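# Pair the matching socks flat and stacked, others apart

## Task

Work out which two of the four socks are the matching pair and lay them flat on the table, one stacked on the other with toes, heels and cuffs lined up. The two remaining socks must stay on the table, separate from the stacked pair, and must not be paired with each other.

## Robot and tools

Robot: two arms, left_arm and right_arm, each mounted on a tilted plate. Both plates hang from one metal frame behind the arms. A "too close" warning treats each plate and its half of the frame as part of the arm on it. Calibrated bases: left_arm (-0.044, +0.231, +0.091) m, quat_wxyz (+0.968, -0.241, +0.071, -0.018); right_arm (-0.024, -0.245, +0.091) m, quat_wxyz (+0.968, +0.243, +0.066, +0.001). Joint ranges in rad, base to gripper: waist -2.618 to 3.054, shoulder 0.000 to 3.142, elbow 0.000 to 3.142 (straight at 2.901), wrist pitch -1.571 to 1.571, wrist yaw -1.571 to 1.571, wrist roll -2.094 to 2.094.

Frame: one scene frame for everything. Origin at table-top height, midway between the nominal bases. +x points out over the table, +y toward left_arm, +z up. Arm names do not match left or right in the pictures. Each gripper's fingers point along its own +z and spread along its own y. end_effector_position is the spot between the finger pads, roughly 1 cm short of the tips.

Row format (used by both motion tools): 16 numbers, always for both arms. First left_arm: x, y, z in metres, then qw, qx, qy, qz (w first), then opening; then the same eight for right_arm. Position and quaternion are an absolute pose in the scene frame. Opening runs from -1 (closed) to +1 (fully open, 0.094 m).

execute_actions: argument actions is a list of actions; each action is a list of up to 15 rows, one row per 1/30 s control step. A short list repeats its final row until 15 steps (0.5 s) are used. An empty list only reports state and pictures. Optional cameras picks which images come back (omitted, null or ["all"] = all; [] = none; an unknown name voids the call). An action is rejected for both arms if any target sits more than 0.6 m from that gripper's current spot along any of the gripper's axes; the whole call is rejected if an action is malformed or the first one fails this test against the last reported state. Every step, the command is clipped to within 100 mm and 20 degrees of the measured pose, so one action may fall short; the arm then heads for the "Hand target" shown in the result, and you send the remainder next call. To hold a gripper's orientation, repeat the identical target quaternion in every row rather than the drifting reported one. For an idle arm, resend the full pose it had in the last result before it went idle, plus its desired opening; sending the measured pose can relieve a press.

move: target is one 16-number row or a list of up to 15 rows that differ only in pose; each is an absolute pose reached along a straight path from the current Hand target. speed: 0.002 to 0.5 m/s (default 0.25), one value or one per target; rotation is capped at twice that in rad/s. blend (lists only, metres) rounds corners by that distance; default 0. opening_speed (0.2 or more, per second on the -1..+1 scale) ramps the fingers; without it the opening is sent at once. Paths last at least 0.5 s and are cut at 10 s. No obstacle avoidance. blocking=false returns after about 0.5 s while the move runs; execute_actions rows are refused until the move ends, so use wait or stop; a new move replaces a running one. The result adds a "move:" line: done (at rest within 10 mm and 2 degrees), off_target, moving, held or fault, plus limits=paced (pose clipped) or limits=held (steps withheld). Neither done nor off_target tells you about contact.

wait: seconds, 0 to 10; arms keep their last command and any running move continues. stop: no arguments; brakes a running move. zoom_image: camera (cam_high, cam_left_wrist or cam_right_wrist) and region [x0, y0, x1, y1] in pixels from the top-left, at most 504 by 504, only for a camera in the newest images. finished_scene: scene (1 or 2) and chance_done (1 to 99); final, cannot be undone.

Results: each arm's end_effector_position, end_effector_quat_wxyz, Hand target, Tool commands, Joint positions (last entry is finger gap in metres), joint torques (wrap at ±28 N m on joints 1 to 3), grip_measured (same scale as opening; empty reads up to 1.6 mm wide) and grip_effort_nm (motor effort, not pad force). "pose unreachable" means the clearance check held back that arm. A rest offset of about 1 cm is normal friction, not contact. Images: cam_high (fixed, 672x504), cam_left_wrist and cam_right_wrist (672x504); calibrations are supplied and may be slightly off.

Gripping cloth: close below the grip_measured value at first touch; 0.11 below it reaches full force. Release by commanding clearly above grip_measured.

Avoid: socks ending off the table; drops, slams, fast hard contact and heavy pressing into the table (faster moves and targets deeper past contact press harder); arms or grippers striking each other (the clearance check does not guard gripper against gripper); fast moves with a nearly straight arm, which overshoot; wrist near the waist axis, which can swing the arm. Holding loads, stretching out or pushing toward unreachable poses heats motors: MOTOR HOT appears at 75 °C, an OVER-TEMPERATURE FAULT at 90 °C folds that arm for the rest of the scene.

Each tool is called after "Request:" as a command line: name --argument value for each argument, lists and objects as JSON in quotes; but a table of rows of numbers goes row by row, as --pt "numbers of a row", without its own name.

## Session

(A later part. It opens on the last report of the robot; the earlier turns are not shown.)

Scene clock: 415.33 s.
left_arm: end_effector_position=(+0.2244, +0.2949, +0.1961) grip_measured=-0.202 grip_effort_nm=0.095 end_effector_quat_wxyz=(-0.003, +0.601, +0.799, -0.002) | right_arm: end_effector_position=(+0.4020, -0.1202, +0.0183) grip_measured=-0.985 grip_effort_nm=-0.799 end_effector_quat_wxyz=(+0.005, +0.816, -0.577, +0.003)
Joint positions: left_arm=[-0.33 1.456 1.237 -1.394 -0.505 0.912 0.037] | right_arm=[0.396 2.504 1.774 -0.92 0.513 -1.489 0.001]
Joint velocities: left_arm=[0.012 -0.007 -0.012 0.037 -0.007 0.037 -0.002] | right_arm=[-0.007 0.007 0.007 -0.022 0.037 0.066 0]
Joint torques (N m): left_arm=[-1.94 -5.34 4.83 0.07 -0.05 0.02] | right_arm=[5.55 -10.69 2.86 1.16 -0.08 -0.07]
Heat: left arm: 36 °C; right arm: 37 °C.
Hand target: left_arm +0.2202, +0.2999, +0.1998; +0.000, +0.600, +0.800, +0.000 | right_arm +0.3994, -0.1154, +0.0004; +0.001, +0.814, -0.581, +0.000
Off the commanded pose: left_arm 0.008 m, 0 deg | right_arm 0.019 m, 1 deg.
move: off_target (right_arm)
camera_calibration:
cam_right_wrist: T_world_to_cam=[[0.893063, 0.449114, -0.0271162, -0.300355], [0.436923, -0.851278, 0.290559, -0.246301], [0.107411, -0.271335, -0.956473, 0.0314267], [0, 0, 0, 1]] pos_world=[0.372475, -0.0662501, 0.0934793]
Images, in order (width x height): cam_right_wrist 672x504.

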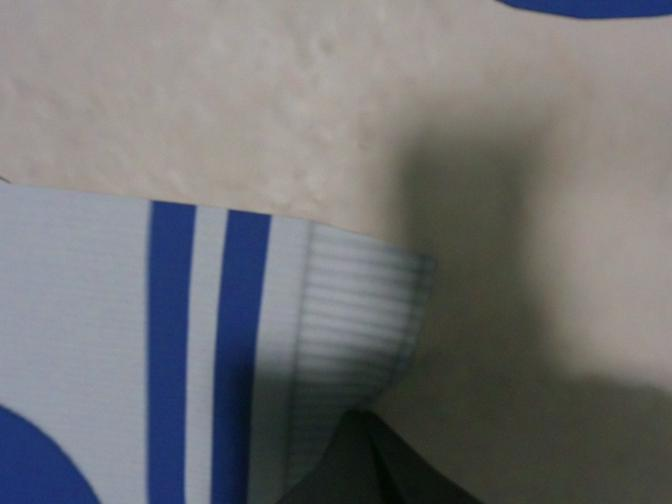

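Request:
move --pt "0.22 0.34 0.22 0.0 0.6 0.8 0 -0.2 0.37 -0.13 0.11 0.0 -0.814 0.581 0.0 -1" --pt "0.18 0.40 0.25 0.0 0.6 0.8 0 -0.2 0.29 -0.10 0.25 0.0 -0.804 0.595 0.0 -1" --pt "0.18 0.40 0.25 0.0 0.6 0.8 0 -0.2 0.23 0.03 0.295 0.0 -0.804 0.595 0.0 -1" --blend 0.03 --speed 0.16

Scene clock: 430.07 s.
left_arm: end_effector_position=(+0.1854, +0.3966, +0.2415) grip_measured=-0.202 grip_effort_nm=0.090 end_effector_quat_wxyz=(+0.028, +0.604, +0.796, +0.015) | right_arm: end_effector_position=(+0.2293, +0.0277, +0.2949) grip_measured=-0.986 grip_effort_nm=-0.784 end_effector_quat_wxyz=(-0.099, +0.801, -0.591, -0.010)
Joint positions: left_arm=[-0.044 1.178 1.356 -1.555 -0.487 1.282 0.037] | right_arm=[1.116 2.346 2.139 -1.552 0.349 -0.754 0.001]
Joint velocities: left_arm=[-0.002 -0.007 0.002 0.022 -0.007 -0.022 0] | right_arm=[0.022 -0.022 0.017 -0.037 0.037 -0.051 -0.001]
Joint torques (N m): left_arm=[-0.66 -3.89 7.36 0.22 0.09 0.04] | right_arm=[4.57 -8.34 7.82 0.6 -0.11 0.08]
Heat: left arm: 36 °C; right arm: 37 °C.
Hand target: left_arm +0.1837, +0.3994, +0.2490; +0.040, +0.600, +0.799, +0.016 | right_arm +0.2268, +0.0316, +0.2953; -0.095, +0.800, -0.592, -0.015
Off the commanded pose: left_arm 0.011 m, 4 deg | right_arm 0.002 m, 11 deg.
joint sent to its limit (left arm) — joint 4 (wrist pitch), lower limit. The joint targets are off in position and orientation.
joint sent to its limit (right arm) — joint 4 (wrist pitch), lower limit. The joint targets are off in position and orientation.
move: off_target (left_arm, right_arm)
camera_calibration:
cam_left_wrist: T_world_to_cam=[[-0.922389, -0.38276, -0.0518951, 0.336785], [-0.384433, 0.896643, 0.219643, -0.294012], [-0.0375392, 0.222547, -0.974199, 0.240655], [0, 0, 0, 1]] pos_world=[0.206653, 0.338975, 0.316501]
cam_right_wrist: T_world_to_cam=[[0.904636, 0.402335, 0.14057, -0.255795], [0.378611, -0.910115, 0.168356, -0.0742319], [0.195671, -0.0990794, -0.975652, 0.335334], [0, 0, 0, 1]] pos_world=[0.193892, 0.0685805, 0.375623]

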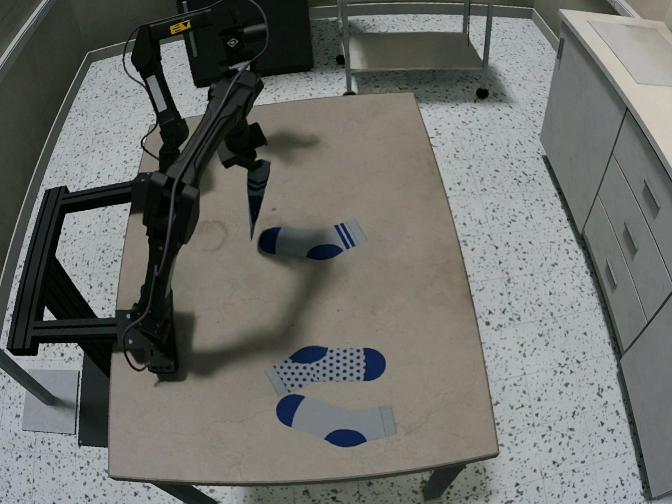

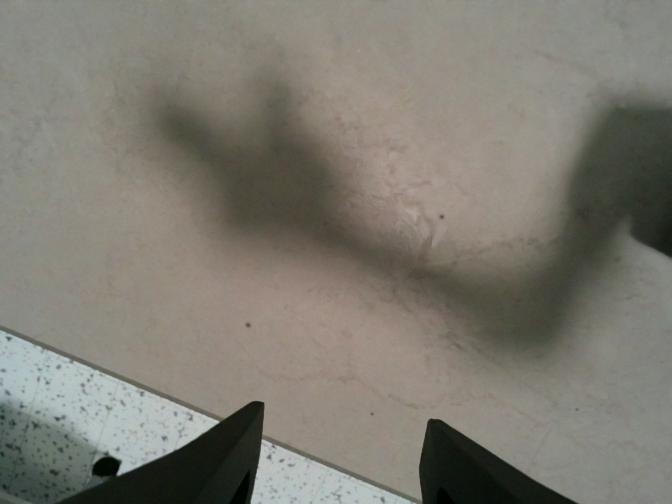

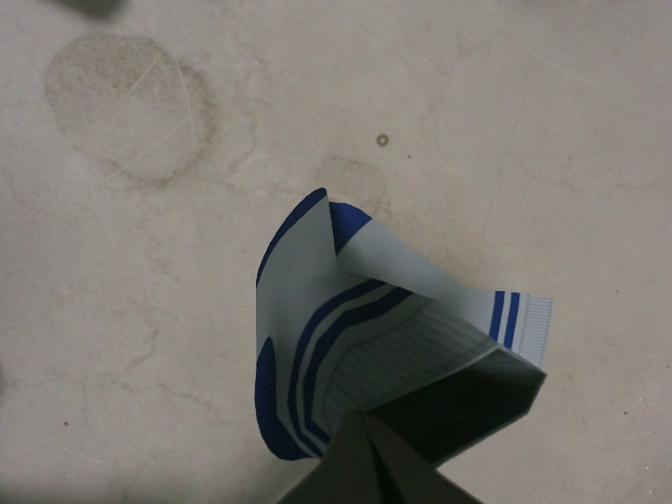

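Request:
move --pt "0.18 0.40 0.25 0.0 0.6 0.8 0 -0.2 0.210 0.03 0.285 0.0 -0.804 0.595 0.0 -1" --pt "0.18 0.40 0.25 0.0 0.6 0.8 0 -0.2 0.21 0.03 0.24 0.0 -0.804 0.595 0.0 -1" --pt "0.18 0.40 0.25 0.0 0.6 0.8 0 -0.2 0.29 0.035 0.21 0.0 -0.804 0.595 0.0 -1" --pt "0.18 0.40 0.25 0.0 0.6 0.8 0 -0.2 0.38 0.04 0.15 0.077 -0.797 0.59 -0.056 -1" --pt "0.18 0.40 0.25 0.0 0.6 0.8 0 -0.2 0.44 0.042 0.075 0.154 -0.789 0.584 -0.113 -1" --blend 0.02 --speed 0.14

Request:
zoom_image --camera "cam_high" --region '[220, 180, 400, 320]'

Scene clock: 444.27 s.
left_arm: end_effector_position=(+0.1841, +0.3977, +0.2437) grip_measured=-0.202 grip_effort_nm=0.095 end_effector_quat_wxyz=(+0.033, +0.601, +0.798, +0.018) | right_arm: end_effector_position=(+0.4499, +0.0370, +0.0889) grip_measured=-0.986 grip_effort_nm=-0.784 end_effector_quat_wxyz=(-0.161, +0.780, -0.594, +0.117)
Joint positions: left_arm=[-0.044 1.165 1.356 -1.555 -0.487 1.282 0.037] | right_arm=[0.681 2.688 2.063 -0.728 0.594 -1.328 0.001]
Joint velocities: left_arm=[0.002 -0.007 -0.017 0.007 -0.007 0.051 0] | right_arm=[0.002 -0.007 -0.002 -0.022 -0.007 -0.022 -0.001]
Joint torques (N m): left_arm=[-0.84 -3.81 6.17 0.19 0.05 0.03] | right_arm=[6.99 -12.72 4.62 1.22 0.08 -0.07]
Heat: left arm: 36 °C; right arm: 37 °C.
Hand target: left_arm +0.1805, +0.4002, +0.2490; +0.040, +0.599, +0.799, +0.020 | right_arm +0.4414, +0.0406, +0.0763; -0.151, +0.788, -0.585, +0.115
Off the commanded pose: left_arm 0.008 m, 4 deg | right_arm 0.018 m, 2 deg.
joint sent to its limit (left arm) — joint 4 (wrist pitch), lower limit. The joint targets are off in orientation, not in position.
move: off_target (left_arm, right_arm)
camera_calibration:
cam_left_wrist: T_world_to_cam=[[-0.919375, -0.388463, -0.0620217, 0.340348], [-0.3924, 0.894466, 0.214366, -0.29237], [-0.0277968, 0.22142, -0.974782, 0.241218], [0, 0, 0, 1]] pos_world=[0.204887, 0.340317, 0.318918]
cam_right_wrist: T_world_to_cam=[[0.854856, 0.365611, 0.368171, -0.426584], [0.262686, -0.916873, 0.300567, -0.0740515], [0.447457, -0.160228, -0.879835, -0.0273712], [0, 0, 0, 1]] pos_world=[0.396367, 0.0836821, 0.155231]

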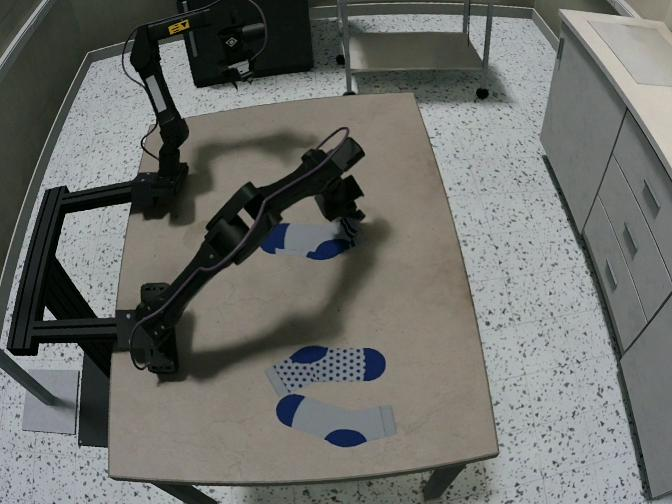

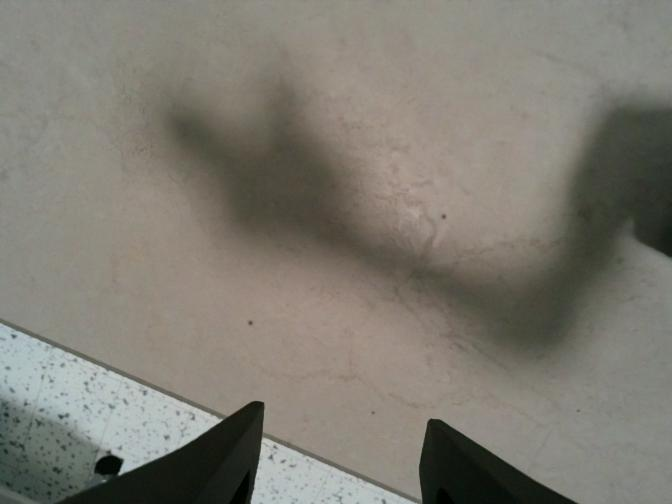

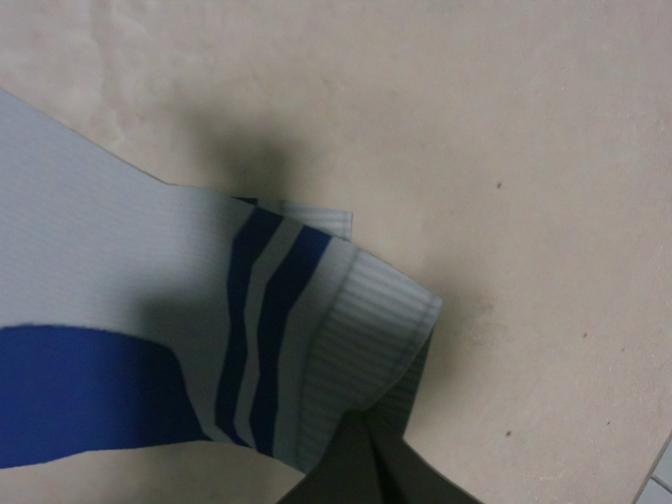

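Scaled by 2.800.

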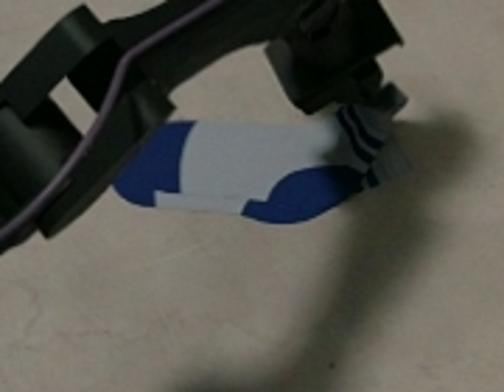

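Request:
move --pt "0.18 0.40 0.25 0.0 0.6 0.8 0 -0.2 0.38 0.03 0.17 0.077 -0.797 0.59 -0.056 -1" --pt "0.18 0.40 0.25 0.0 0.6 0.8 0 -0.2 0.25 0.025 0.26 0.0 -0.804 0.595 0.0 -1" --pt "0.18 0.40 0.25 0.0 0.6 0.8 0 -0.2 0.20 0.02 0.30 0.0 -0.804 0.595 0.0 -1" --blend 0.02 --speed 0.16 --cameras '["cam_high","cam_right_wrist"]'

Request:
zoom_image --camera "cam_high" --region '[220, 180, 400, 320]'

Scene clock: 454.60 s.
left_arm: end_effector_position=(+0.1841, +0.3977, +0.2437) grip_measured=-0.202 grip_effort_nm=0.100 end_effector_quat_wxyz=(+0.033, +0.601, +0.798, +0.018) | right_arm: end_effector_position=(+0.2035, +0.0292, +0.2960) grip_measured=-0.986 grip_effort_nm=-0.789 end_effector_quat_wxyz=(-0.091, +0.803, -0.589, -0.011)
Joint positions: left_arm=[-0.044 1.165 1.356 -1.555 -0.487 1.282 0.037] | right_arm=[1.169 2.319 2.079 -1.551 0.334 -0.7 0.001]
Joint velocities: left_arm=[-0.002 -0.007 -0.007 0.081 -0.066 0.051 -0.001] | right_arm=[0.002 -0.007 -0.027 -0.051 0.081 -0.081 0]
Joint torques (N m): left_arm=[-0.83 -3.74 6.23 0.2 0.08 0.04] | right_arm=[4.1 -11.51 4.41 0.57 -0.11 0.11]
Heat: left arm: 36 °C; right arm: 38 °C.
Hand target: left_arm +0.1804, +0.4002, +0.2490; +0.040, +0.599, +0.799, +0.020 | right_arm +0.1984, +0.0218, +0.2981; -0.084, +0.803, -0.590, -0.015
Off the commanded pose: left_arm 0.008 m, 4 deg | right_arm 0.011 m, 11 deg.
joint sent to its limit (left arm) — joint 4 (wrist pitch), lower limit. The joint targets are off in orientation, not in position.
joint sent to its limit (right arm) — joint 4 (wrist pitch), lower limit. The joint targets are off in orientation, not in position.
move: off_target (left_arm, right_arm)
camera_calibration:
cam_right_wrist: T_world_to_cam=[[0.903234, 0.409704, 0.127713, -0.2293], [0.38601, -0.905669, 0.175385, -0.0670687], [0.187522, -0.109115, -0.976181, 0.343702], [0, 0, 0, 1]] pos_world=[0.168549, 0.0707062, 0.376563]
Images, in order (width x height): cam_high 672x504, cam_right_wrist 672x504.

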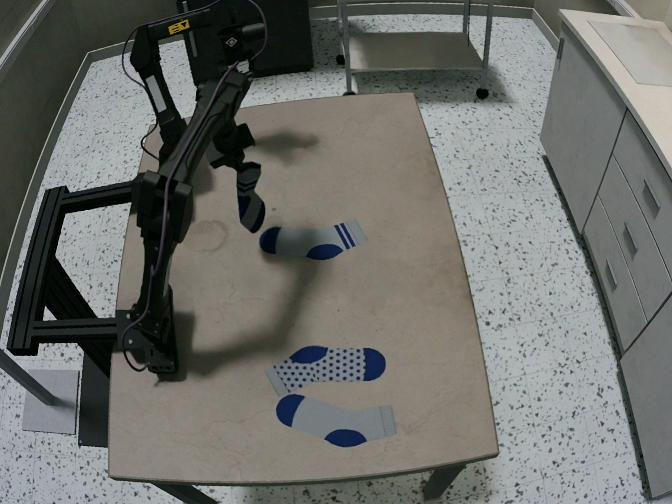

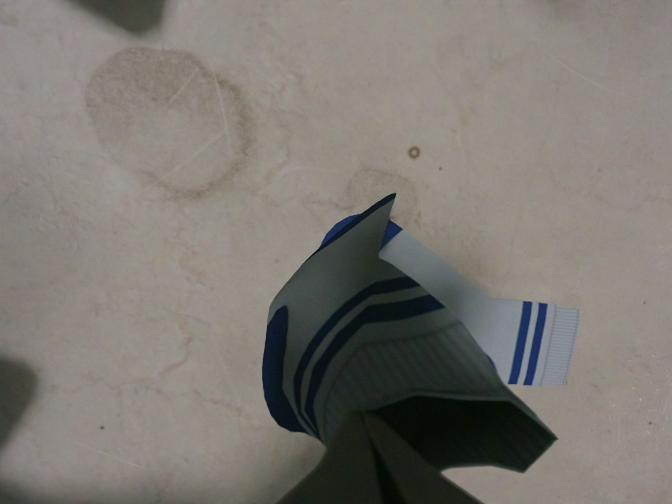

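Scaled by 2.800.

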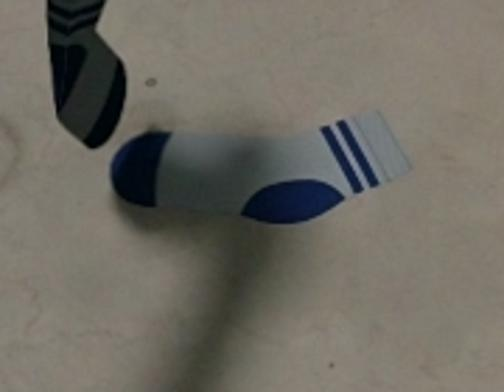

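Request:
move --pt "0.18 0.40 0.25 0 0.6 0.8 0 -0.2 0.188 0.016 0.29 0 -0.804 0.595 0 -1" --speed 0.08

Request:
zoom_image --camera "cam_high" --region '[220, 180, 400, 320]'

Scene clock: 471.70 s.
left_arm: end_effector_position=(+0.1841, +0.3977, +0.2437) grip_measured=-0.202 grip_effort_nm=0.095 end_effector_quat_wxyz=(+0.033, +0.602, +0.798, +0.018) | right_arm: end_effector_position=(+0.1956, +0.0237, +0.2817) grip_measured=-0.986 grip_effort_nm=-0.784 end_effector_quat_wxyz=(-0.065, +0.802, -0.594, -0.008)
Joint positions: left_arm=[-0.044 1.165 1.356 -1.555 -0.487 1.282 0.037] | right_arm=[1.169 2.319 2.024 -1.552 0.328 -0.672 0.001]
Joint velocities: left_arm=[0.012 -0.012 -0.007 0.037 -0.066 0.022 0.002] | right_arm=[-0.012 -0.002 0.012 0.022 -0.022 -0.022 0]
Joint torques (N m): left_arm=[-0.83 -3.81 6.17 0.25 0.07 0.04] | right_arm=[4.9 -12.55 4.42 0.47 -0.1 0.09]
Heat: left arm: 36 °C; right arm: 40 °C.
Hand target: left_arm +0.1804, +0.4002, +0.2490; +0.040, +0.600, +0.799, +0.020 | right_arm +0.1882, +0.0164, +0.2890; -0.065, +0.803, -0.593, -0.012
Off the commanded pose: left_arm 0.008 m, 4 deg | right_arm 0.014 m, 8 deg.
joint sent to its limit (left arm) — joint 4 (wrist pitch), lower limit. The joint targets are off in orientation, not in position.
joint sent to its limit (right arm) — joint 4 (wrist pitch), lower limit. The joint targets are off in orientation, not in position.
move: off_target (left_arm, right_arm)
camera_calibration:
cam_left_wrist: T_world_to_cam=[[-0.919522, -0.388111, -0.0620364, 0.340239], [-0.39206, 0.894609, 0.214389, -0.292495], [-0.0277086, 0.221458, -0.974776, 0.241185], [0, 0, 0, 1]] pos_world=[0.204865, 0.340307, 0.318917]
cam_right_wrist: T_world_to_cam=[[0.910258, 0.405233, 0.0849519, -0.207348], [0.381855, -0.900949, 0.2061, -0.0744683], [0.160056, -0.155165, -0.974836, 0.336686], [0, 0, 0, 1]] pos_world=[0.163288, 0.0691743, 0.361177]

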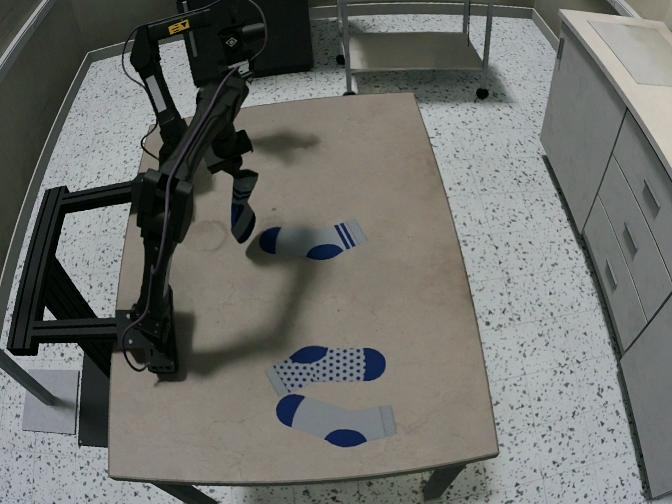

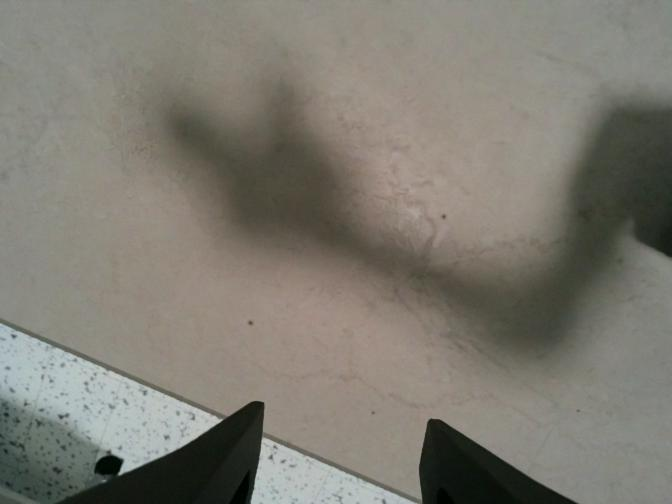

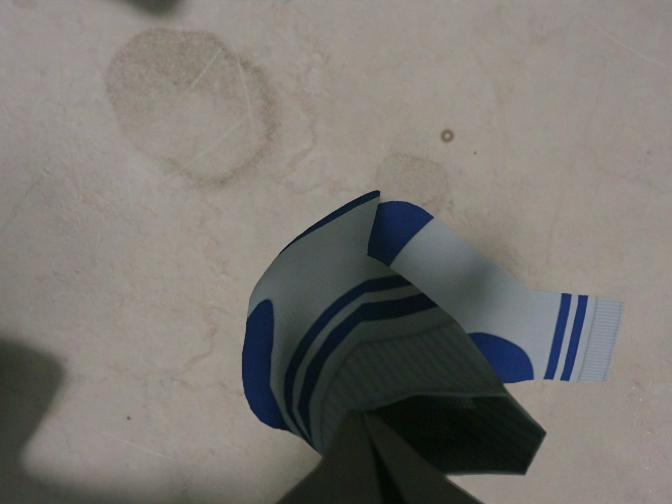

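Scaled by 2.800.

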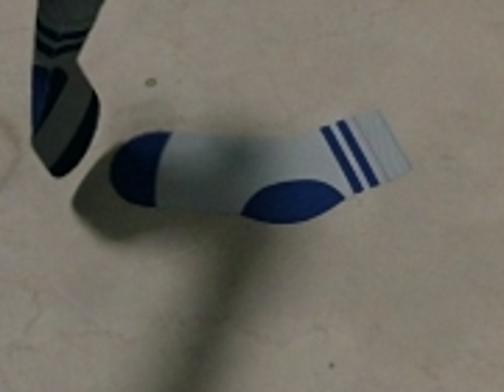

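Request:
move --pt "0.18 0.40 0.25 0 0.6 0.8 0 -0.2 0.178 0.008 0.28 0 -0.804 0.595 0 -1" --pt "0.18 0.40 0.25 0 0.6 0.8 0 -0.2 0.184 0.013 0.262 0 -0.804 0.595 0 -1" --speed 0.08

Request:
zoom_image --camera "cam_high" --region '[220, 180, 400, 320]'

Scene clock: 476.63 s.
left_arm: end_effector_position=(+0.1841, +0.3977, +0.2437) grip_measured=-0.202 grip_effort_nm=0.095 end_effector_quat_wxyz=(+0.033, +0.602, +0.798, +0.018) | right_arm: end_effector_position=(+0.1877, +0.0148, +0.2716) grip_measured=-0.986 grip_effort_nm=-0.784 end_effector_quat_wxyz=(-0.044, +0.801, -0.597, -0.006)
Joint positions: left_arm=[-0.044 1.165 1.356 -1.555 -0.487 1.282 0.037] | right_arm=[1.169 2.303 1.963 -1.552 0.321 -0.652 0.001]
Joint velocities: left_arm=[-0.007 -0.002 0.002 -0.051 -0.022 0.066 -0.001] | right_arm=[-0.017 0.007 0.007 -0.037 -0.037 0.037 0.001]
Joint torques (N m): left_arm=[-0.92 -3.71 6.3 0.23 0.05 0.01] | right_arm=[3.47 -7.57 5.38 0.39 -0.07 0.04]
Heat: left arm: 36 °C; right arm: 40 °C.
Hand target: left_arm +0.1804, +0.4002, +0.2490; +0.040, +0.599, +0.799, +0.020 | right_arm +0.1842, +0.0130, +0.2615; -0.021, +0.804, -0.594, -0.003
Off the commanded pose: left_arm 0.008 m, 4 deg | right_arm 0.010 m, 5 deg.
joint sent to its limit (left arm) — joint 4 (wrist pitch), lower limit. The joint targets are off in orientation, not in position.
joint sent to its limit (right arm) — joint 4 (wrist pitch), lower limit. The joint targets still meet the commanded pose.
move: off_target (left_arm, right_arm)
camera_calibration:
cam_left_wrist: T_world_to_cam=[[-0.919522, -0.388111, -0.0620364, 0.340239], [-0.39206, 0.894609, 0.214389, -0.292495], [-0.0277086, 0.221458, -0.974776, 0.241185], [0, 0, 0, 1]] pos_world=[0.204865, 0.340307, 0.318917]
cam_right_wrist: T_world_to_cam=[[0.913645, 0.403449, 0.0498168, -0.18682], [0.382479, -0.894661, 0.230849, -0.0842645], [0.137705, -0.19186, -0.971713, 0.330675], [0, 0, 0, 1]] pos_world=[0.157381, 0.0634273, 0.35008]

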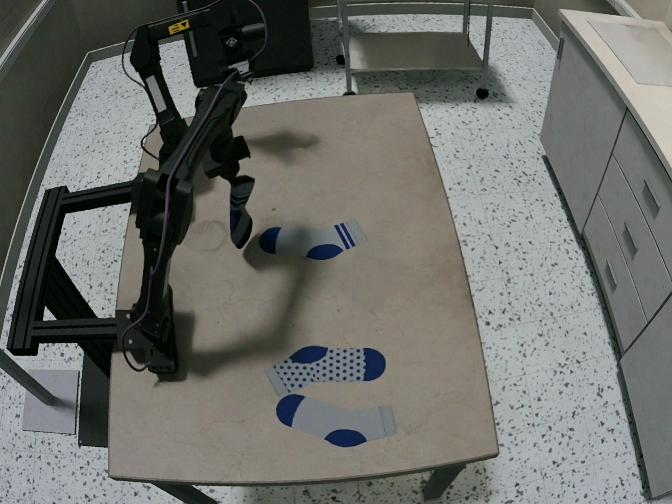

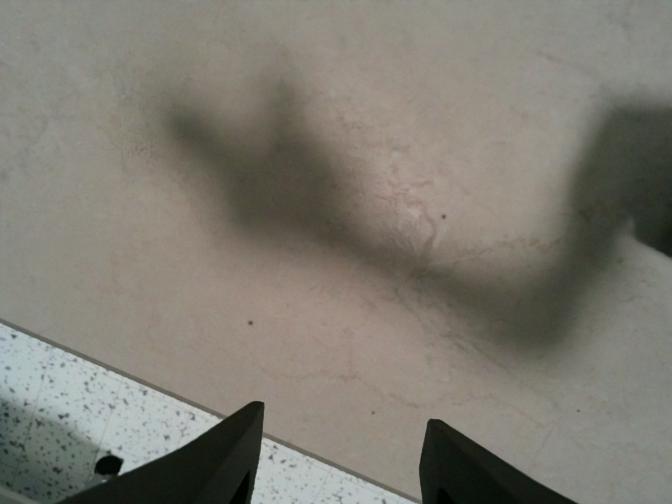

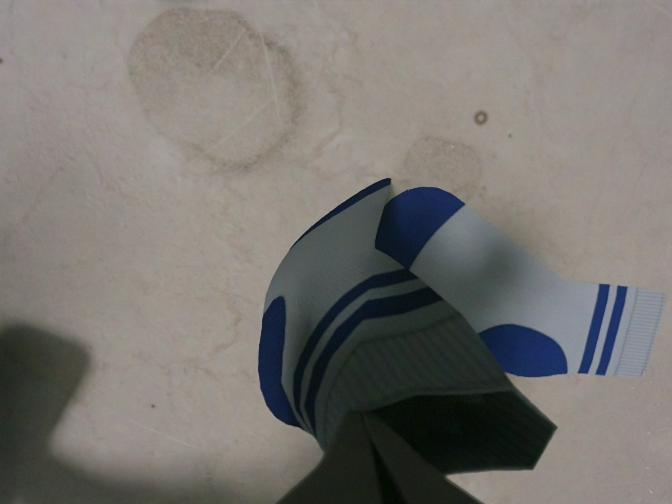

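Scaled by 2.800.

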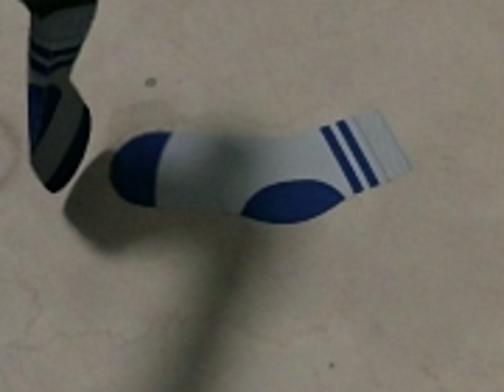

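Request:
move --pt "0.18 0.40 0.25 0 0.6 0.8 0 -0.2 0.187 0.015 0.235 0 -0.804 0.595 0 -1" --pt "0.18 0.40 0.25 0 0.6 0.8 0 -0.2 0.27 0.02 0.21 0 -0.804 0.595 0 -1" --pt "0.18 0.40 0.25 0 0.6 0.8 0 -0.2 0.36 0.027 0.15 0.077 -0.797 0.59 -0.056 -1" --pt "0.18 0.40 0.25 0 0.6 0.8 0 -0.2 0.425 0.032 0.075 0.154 -0.789 0.584 -0.113 -1" --speed 0.12 --blend 0.02

Request:
zoom_image --camera "cam_high" --region '[220, 180, 400, 320]'

Scene clock: 484.37 s.
left_arm: end_effector_position=(+0.1841, +0.3977, +0.2437) grip_measured=-0.202 grip_effort_nm=0.095 end_effector_quat_wxyz=(+0.033, +0.602, +0.798, +0.018) | right_arm: end_effector_position=(+0.4358, +0.0265, +0.0919) grip_measured=-0.986 grip_effort_nm=-0.784 end_effector_quat_wxyz=(-0.163, +0.779, -0.595, +0.116)
Joint positions: left_arm=[-0.044 1.165 1.356 -1.555 -0.487 1.282 0.037] | right_arm=[0.686 2.603 1.915 -0.666 0.594 -1.32 0.001]
Joint velocities: left_arm=[0.007 -0.012 -0.022 -0.051 -0.037 0.007 0] | right_arm=[-0.002 -0.007 -0.007 -0.022 -0.081 0.066 0]
Joint torques (N m): left_arm=[-0.81 -3.88 6.02 0.21 0.04 0.02] | right_arm=[6.71 -11.69 4.56 1.25 0.1 -0.07]
Heat: left arm: 36 °C; right arm: 39 °C.
Hand target: left_arm +0.1804, +0.4002, +0.2490; +0.040, +0.599, +0.799, +0.020 | right_arm +0.4265, +0.0298, +0.0767; -0.150, +0.788, -0.586, +0.115
Off the commanded pose: left_arm 0.008 m, 4 deg | right_arm 0.021 m, 2 deg.
joint sent to its limit (left arm) — joint 4 (wrist pitch), lower limit. The joint targets are off in orientation, not in position.
move: off_target (left_arm, right_arm)
camera_calibration:
cam_left_wrist: T_world_to_cam=[[-0.919522, -0.388111, -0.0620364, 0.340239], [-0.39206, 0.894609, 0.214389, -0.292495], [-0.0277086, 0.221458, -0.974776, 0.241185], [0, 0, 0, 1]] pos_world=[0.204865, 0.340307, 0.318917]
cam_right_wrist: T_world_to_cam=[[0.855252, 0.361932, 0.370877, -0.412191], [0.259722, -0.918683, 0.297601, -0.079242], [0.448429, -0.158199, -0.879707, -0.020689], [0, 0, 0, 1]] pos_world=[0.382385, 0.0731139, 0.158254]

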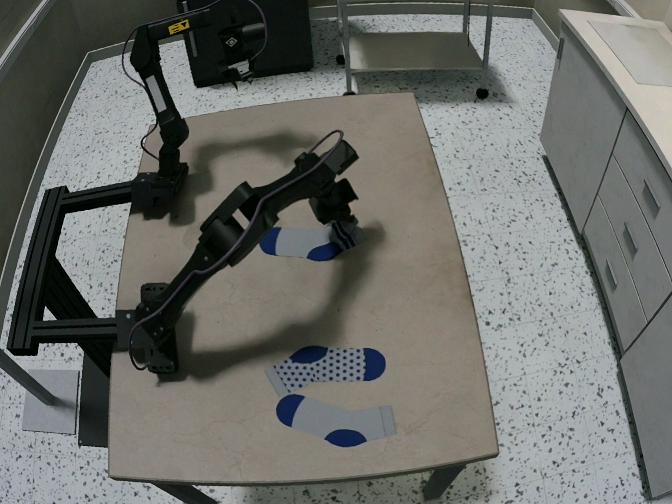

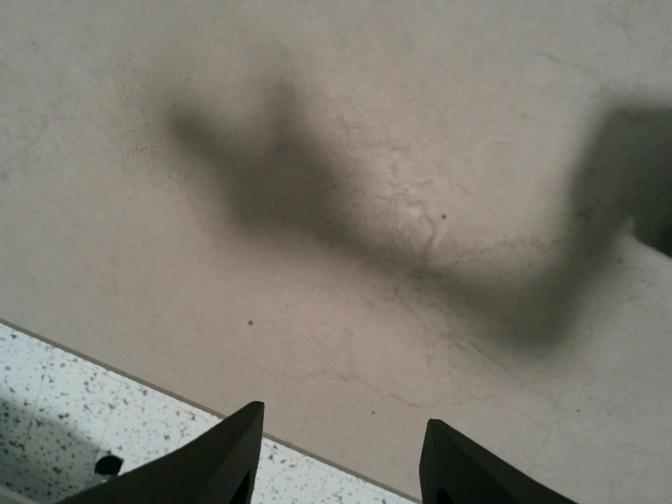

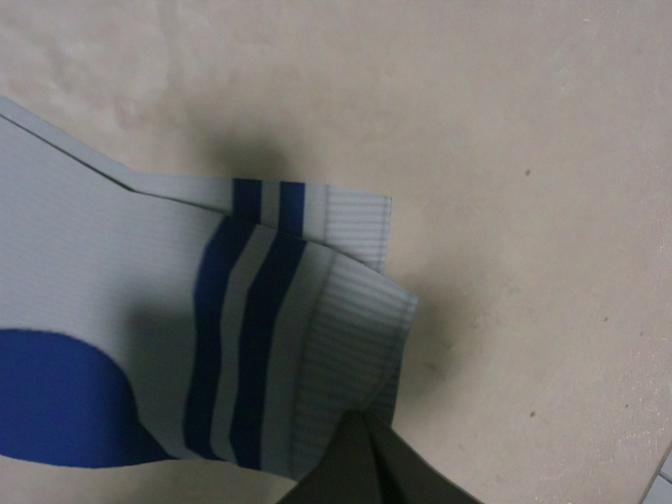

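Scaled by 2.800.

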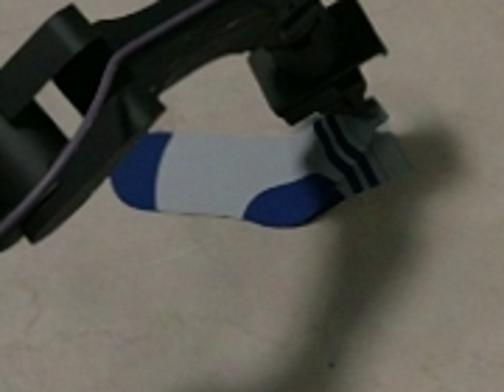

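Request:
move --pt "0.18 0.40 0.25 0 0.6 0.8 0 -0.2 0.442 0.047 0.018 0.19 -0.798 0.558 -0.133 -1" --speed 0.08

Request:
zoom_image --camera "cam_high" --region '[220, 180, 400, 320]'

Scene clock: 490.50 s.
left_arm: end_effector_position=(+0.1841, +0.3977, +0.2437) grip_measured=-0.202 grip_effort_nm=0.085 end_effector_quat_wxyz=(+0.033, +0.602, +0.798, +0.018) | right_arm: end_effector_position=(+0.4535, +0.0428, +0.0355) grip_measured=-0.986 grip_effort_nm=-0.779 end_effector_quat_wxyz=(-0.199, +0.787, -0.566, +0.142)
Joint positions: left_arm=[-0.044 1.165 1.356 -1.555 -0.487 1.282 0.037] | right_arm=[0.636 2.696 1.821 -0.334 0.579 -1.495 0.001]
Joint velocities: left_arm=[-0.002 -0.007 -0.007 -0.081 -0.081 0.007 0.001] | right_arm=[-0.002 -0.022 0.002 0.007 -0.007 0.007 0]
Joint torques (N m): left_arm=[-0.69 -3.66 6.23 0.25 0.03 0.02] | right_arm=[6.53 -11.78 4.6 1.38 -0.11 -0.07]
Heat: left arm: 36 °C; right arm: 39 °C.
Hand target: left_arm +0.1804, +0.4002, +0.2490; +0.040, +0.599, +0.799, +0.020 | right_arm +0.4421, +0.0466, +0.0181; -0.189, +0.797, -0.558, +0.132
Off the commanded pose: left_arm 0.008 m, 4 deg | right_arm 0.021 m, 2 deg.
joint sent to its limit (left arm) — joint 4 (wrist pitch), lower limit. The joint targets are off in orientation, not in position.
move: off_target (left_arm, right_arm)
camera_calibration:
cam_left_wrist: T_world_to_cam=[[-0.919522, -0.388111, -0.0620364, 0.340239], [-0.39206, 0.894609, 0.214389, -0.292495], [-0.0277086, 0.221458, -0.974776, 0.241185], [0, 0, 0, 1]] pos_world=[0.204865, 0.340307, 0.318917]
cam_right_wrist: T_world_to_cam=[[0.797046, 0.399831, 0.452606, -0.39042], [0.282348, -0.909208, 0.305974, -0.0630249], [0.533851, -0.116083, -0.837573, -0.117673], [0, 0, 0, 1]] pos_world=[0.391798, 0.0851398, 0.0974312]

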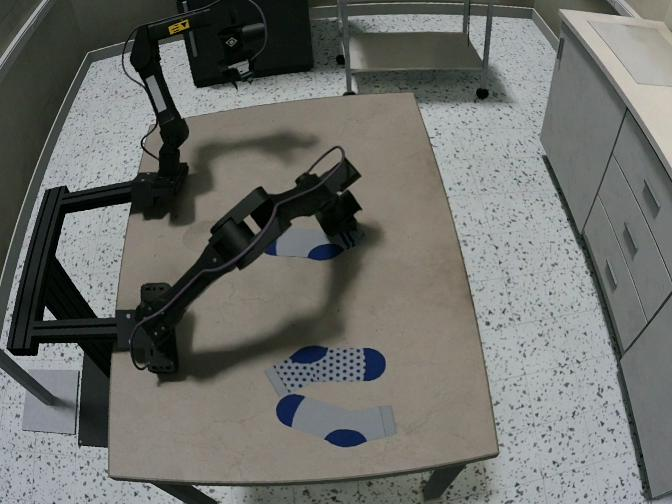

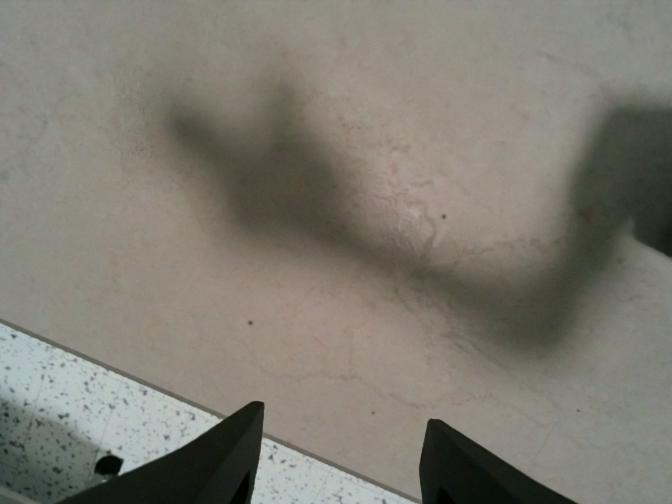

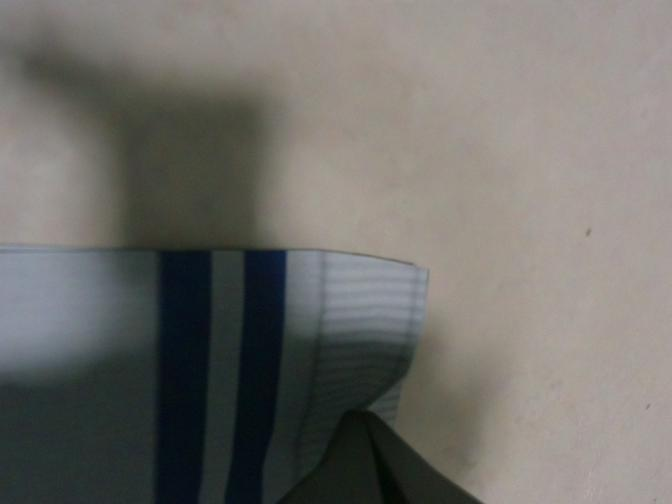

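Scaled by 2.800.

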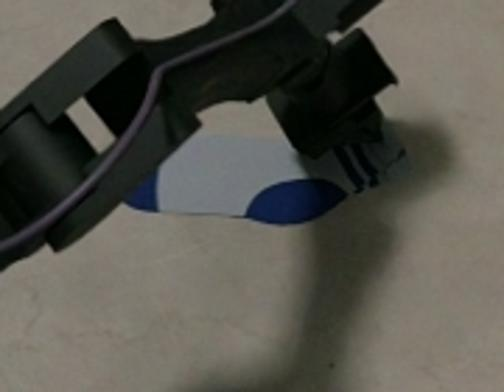

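Request:
move --pt "0.18 0.40 0.25 0 0.6 0.8 0 -0.2 0.442 0.047 0.004 0.19 -0.798 0.558 -0.133 -1" --speed 0.05

Request:
move --pt "0.18 0.40 0.25 0 0.6 0.8 0 -0.2 0.442 0.047 0.004 0.19 -0.798 0.558 -0.133 -0.2" --opening_speed 0.8

Request:
move --pt "0.18 0.40 0.25 0 0.6 0.8 0 -0.2 0.43 0.045 0.10 0.19 -0.798 0.558 -0.133 -0.2" --pt "0.18 0.40 0.25 0 0.6 0.8 0 -0.2 0.3 0 0.25 0 0.1 0.995 0 -0.2" --speed 0.12 --blend 0.02

Request:
zoom_image --camera "cam_high" --region '[220, 180, 400, 320]'

Scene clock: 495.93 s.
left_arm: end_effector_position=(+0.1841, +0.3977, +0.2437) grip_measured=-0.202 grip_effort_nm=0.100 end_effector_quat_wxyz=(+0.033, +0.602, +0.798, +0.018) | right_arm: end_effector_position=(+0.4567, +0.0444, +0.0295) grip_measured=-0.986 grip_effort_nm=-0.789 end_effector_quat_wxyz=(-0.207, +0.785, -0.566, +0.146)
Joint positions: left_arm=[-0.044 1.165 1.356 -1.555 -0.487 1.282 0.037] | right_arm=[0.628 2.707 1.809 -0.286 0.576 -1.511 0.001]
Joint velocities: left_arm=[-0.012 0.002 0.007 0.007 -0.051 0.037 -0.001] | right_arm=[0.002 0.012 -0.007 0.066 0.022 0.037 0.001]
Joint torques (N m): left_arm=[-0.95 -3.82 6.2 0.25 0.04 -0.01] | right_arm=[6.12 -11.08 4.25 1.4 -0.11 -0.04]
Heat: left arm: 36 °C; right arm: 39 °C.
Hand target: left_arm +0.1804, +0.4002, +0.2490; +0.040, +0.599, +0.799, +0.020 | right_arm +0.4416, +0.0464, +0.0046; -0.190, +0.797, -0.558, +0.133
Off the commanded pose: left_arm 0.008 m, 4 deg | right_arm 0.030 m, 3 deg.
joint sent to its limit (left arm) — joint 4 (wrist pitch), lower limit. The joint targets are off in orientation, not in position.
move: off_target (left_arm, right_arm)
camera_calibration:
cam_left_wrist: T_world_to_cam=[[-0.919522, -0.388111, -0.0620364, 0.340239], [-0.39206, 0.894609, 0.214389, -0.292495], [-0.0277086, 0.221458, -0.974776, 0.241185], [0, 0, 0, 1]] pos_world=[0.204865, 0.340307, 0.318917]
cam_right_wrist: T_world_to_cam=[[0.790611, 0.394284, 0.468481, -0.388179], [0.275619, -0.912356, 0.302724, -0.0573593], [0.546781, -0.110214, -0.82999, -0.130637], [0, 0, 0, 1]] pos_world=[0.394137, 0.0863227, 0.0907909]

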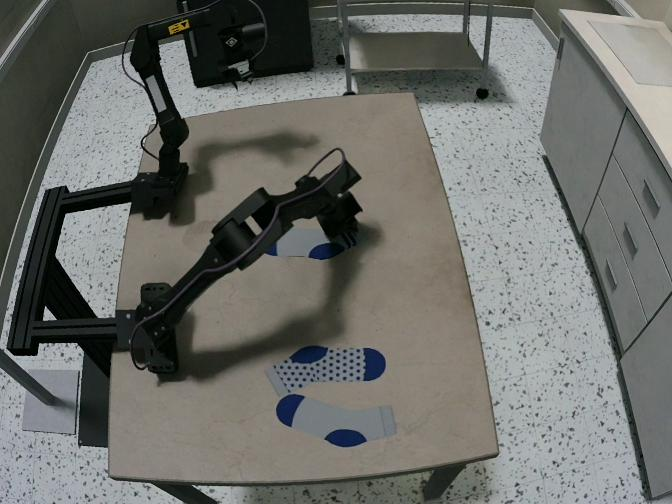

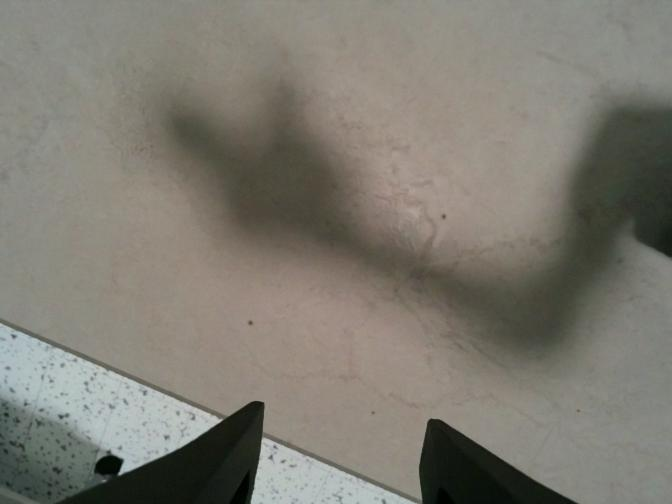

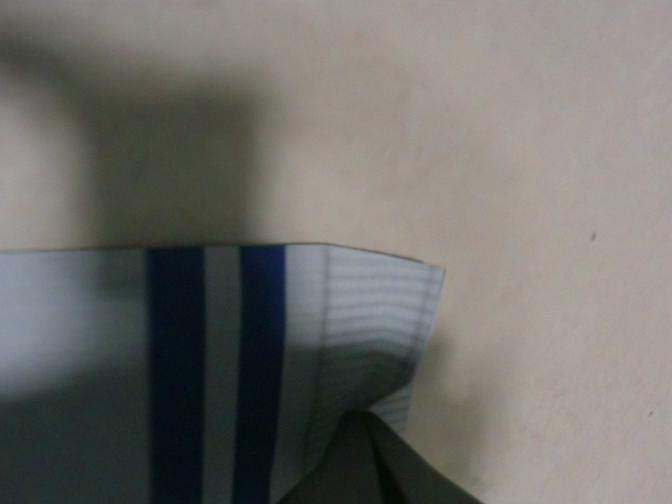

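Scene clock: 497.17 s.
left_arm: end_effector_position=(+0.1841, +0.3977, +0.2437) grip_measured=-0.202 grip_effort_nm=0.085 end_effector_quat_wxyz=(+0.033, +0.602, +0.798, +0.018) | right_arm: end_effector_position=(+0.4668, +0.0480, +0.0353) grip_measured=-0.203 grip_effort_nm=0.120 end_effector_quat_wxyz=(-0.229, +0.771, -0.573, +0.156)
Joint positions: left_arm=[-0.044 1.165 1.356 -1.555 -0.487 1.282 0.037] | right_arm=[0.628 2.707 1.807 -0.226 0.577 -1.515 0.037]
Joint velocities: left_arm=[-0.002 -0.007 -0.007 -0.022 -0.066 -0.051 0.001] | right_arm=[-0.012 -0.012 -0.002 0.007 -0.037 0.022 -0.001]
Joint torques (N m): left_arm=[-0.83 -3.92 6.13 0.24 0.06 0.04] | right_arm=[6.22 -11.18 4.51 0.79 -0.12 -0.04]
Heat: left arm: 36 °C; right arm: 39 °C.
Hand target: left_arm +0.1804, +0.4002, +0.2490; +0.040, +0.599, +0.799, +0.020 | right_arm +0.4421, +0.0464, +0.0049; -0.190, +0.797, -0.557, +0.133
Off the commanded pose: left_arm 0.008 m, 4 deg | right_arm 0.040 m, 6 deg.
joint sent to its limit (left arm) — joint 4 (wrist pitch), lower limit. The joint targets are off in orientation, not in position.
move: off_target (left_arm, right_arm)
camera_calibration:
cam_left_wrist: T_world_to_cam=[[-0.919522, -0.388111, -0.0620364, 0.340239], [-0.39206, 0.894609, 0.214389, -0.292495], [-0.0277086, 0.221458, -0.974776, 0.241185], [0, 0, 0, 1]] pos_world=[0.204865, 0.340307, 0.318917]
cam_right_wrist: T_world_to_cam=[[0.779912, 0.360322, 0.511766, -0.395195], [0.241329, -0.92756, 0.285295, -0.0412713], [0.577492, -0.0990009, -0.810371, -0.146467], [0, 0, 0, 1]] pos_world=[0.402762, 0.0896155, 0.0953292]

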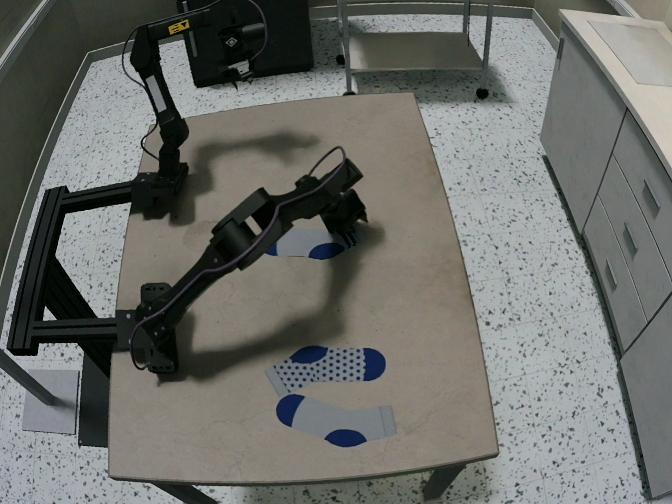

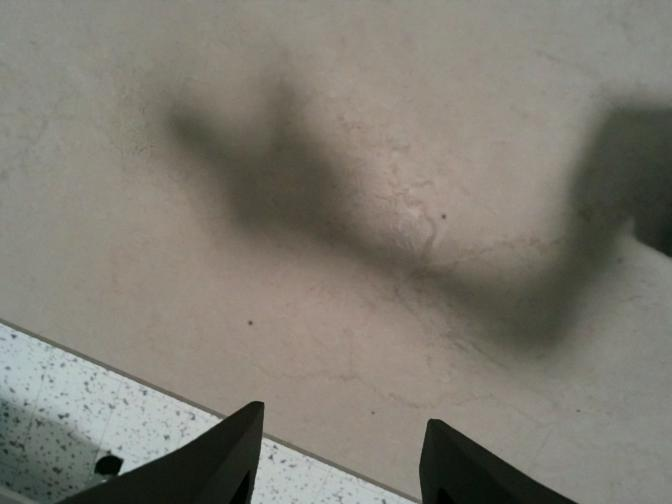

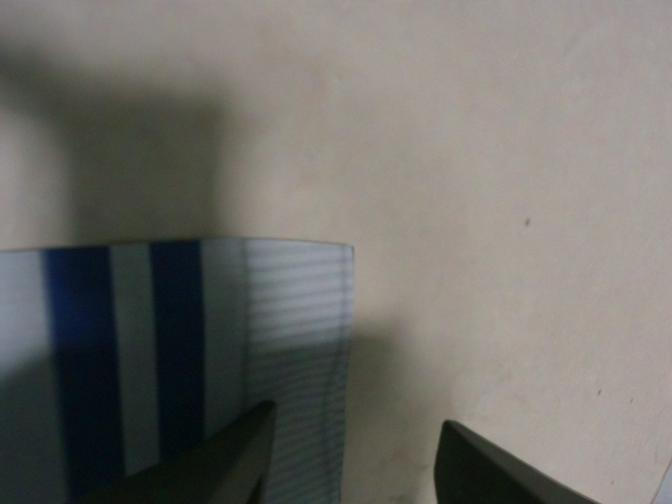

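Scene clock: 507.60 s.
left_arm: end_effector_position=(+0.1841, +0.3977, +0.2437) grip_measured=-0.202 grip_effort_nm=0.090 end_effector_quat_wxyz=(+0.033, +0.602, +0.798, +0.018) | right_arm: end_effector_position=(+0.3077, +0.0047, +0.2369) grip_measured=-0.202 grip_effort_nm=0.085 end_effector_quat_wxyz=(+0.030, +0.102, +0.994, +0.041)
Joint positions: left_arm=[-0.044 1.165 1.356 -1.555 -0.487 1.282 0.037] | right_arm=[0.914 2.487 2.251 -1.551 0.412 1.144 0.037]
Joint velocities: left_arm=[0.007 0.002 -0.012 -0.037 -0.007 -0.007 0] | right_arm=[0.002 -0.022 -0.012 -0.007 0.066 -0.022 0]
Joint torques (N m): left_arm=[-0.75 -3.86 6.12 0.23 0.07 0.04] | right_arm=[7.04 -14.42 4.22 0.38 -0.05 0.09]
Heat: left arm: 36 °C; right arm: 40 °C.
Hand target: left_arm +0.1804, +0.4002, +0.2490; +0.040, +0.599, +0.799, +0.020 | right_arm +0.2989, +0.0010, +0.2477; +0.032, +0.096, +0.994, +0.042
Off the commanded pose: left_arm 0.008 m, 4 deg | right_arm 0.016 m, 6 deg.
joint sent to its limit (left arm) — joint 4 (wrist pitch), lower limit. The joint targets are off in orientation, not in position.
joint sent to its limit (right arm) — joint 4 (wrist pitch), lower limit. The joint targets are off in orientation, not in position.
move: off_target (left_arm, right_arm)
camera_calibration:
cam_left_wrist: T_world_to_cam=[[-0.919522, -0.388111, -0.0620364, 0.340239], [-0.39206, 0.894609, 0.214389, -0.292495], [-0.0277086, 0.221458, -0.974776, 0.241185], [0, 0, 0, 1]] pos_world=[0.204865, 0.340307, 0.318917]
cam_right_wrist: T_world_to_cam=[[-0.0733762, -0.992215, -0.100627, 0.0553222], [-0.974197, 0.049716, 0.220158, 0.284317], [-0.213441, 0.114185, -0.97026, 0.38471], [0, 0, 0, 1]] pos_world=[0.363153, -0.00317172, 0.316241]

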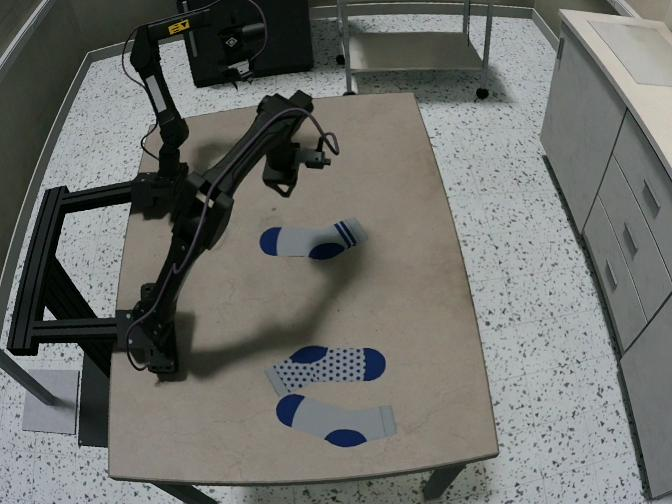

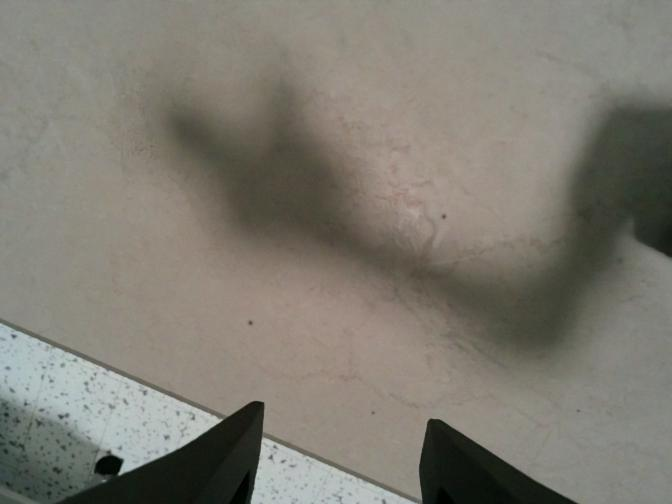

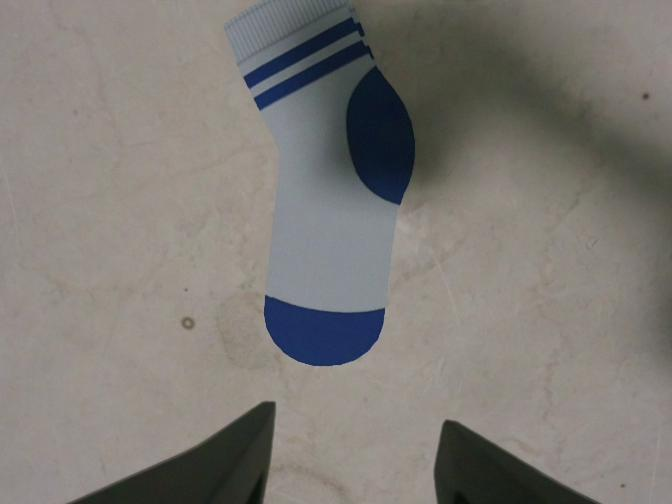

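Scaled by 2.800.

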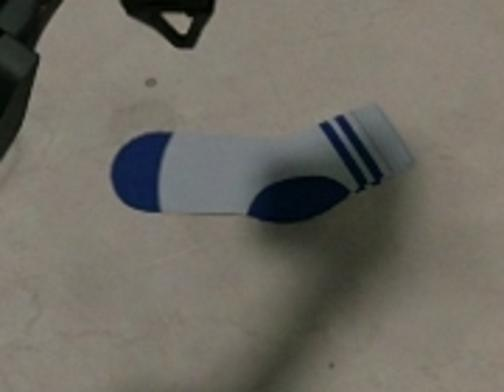

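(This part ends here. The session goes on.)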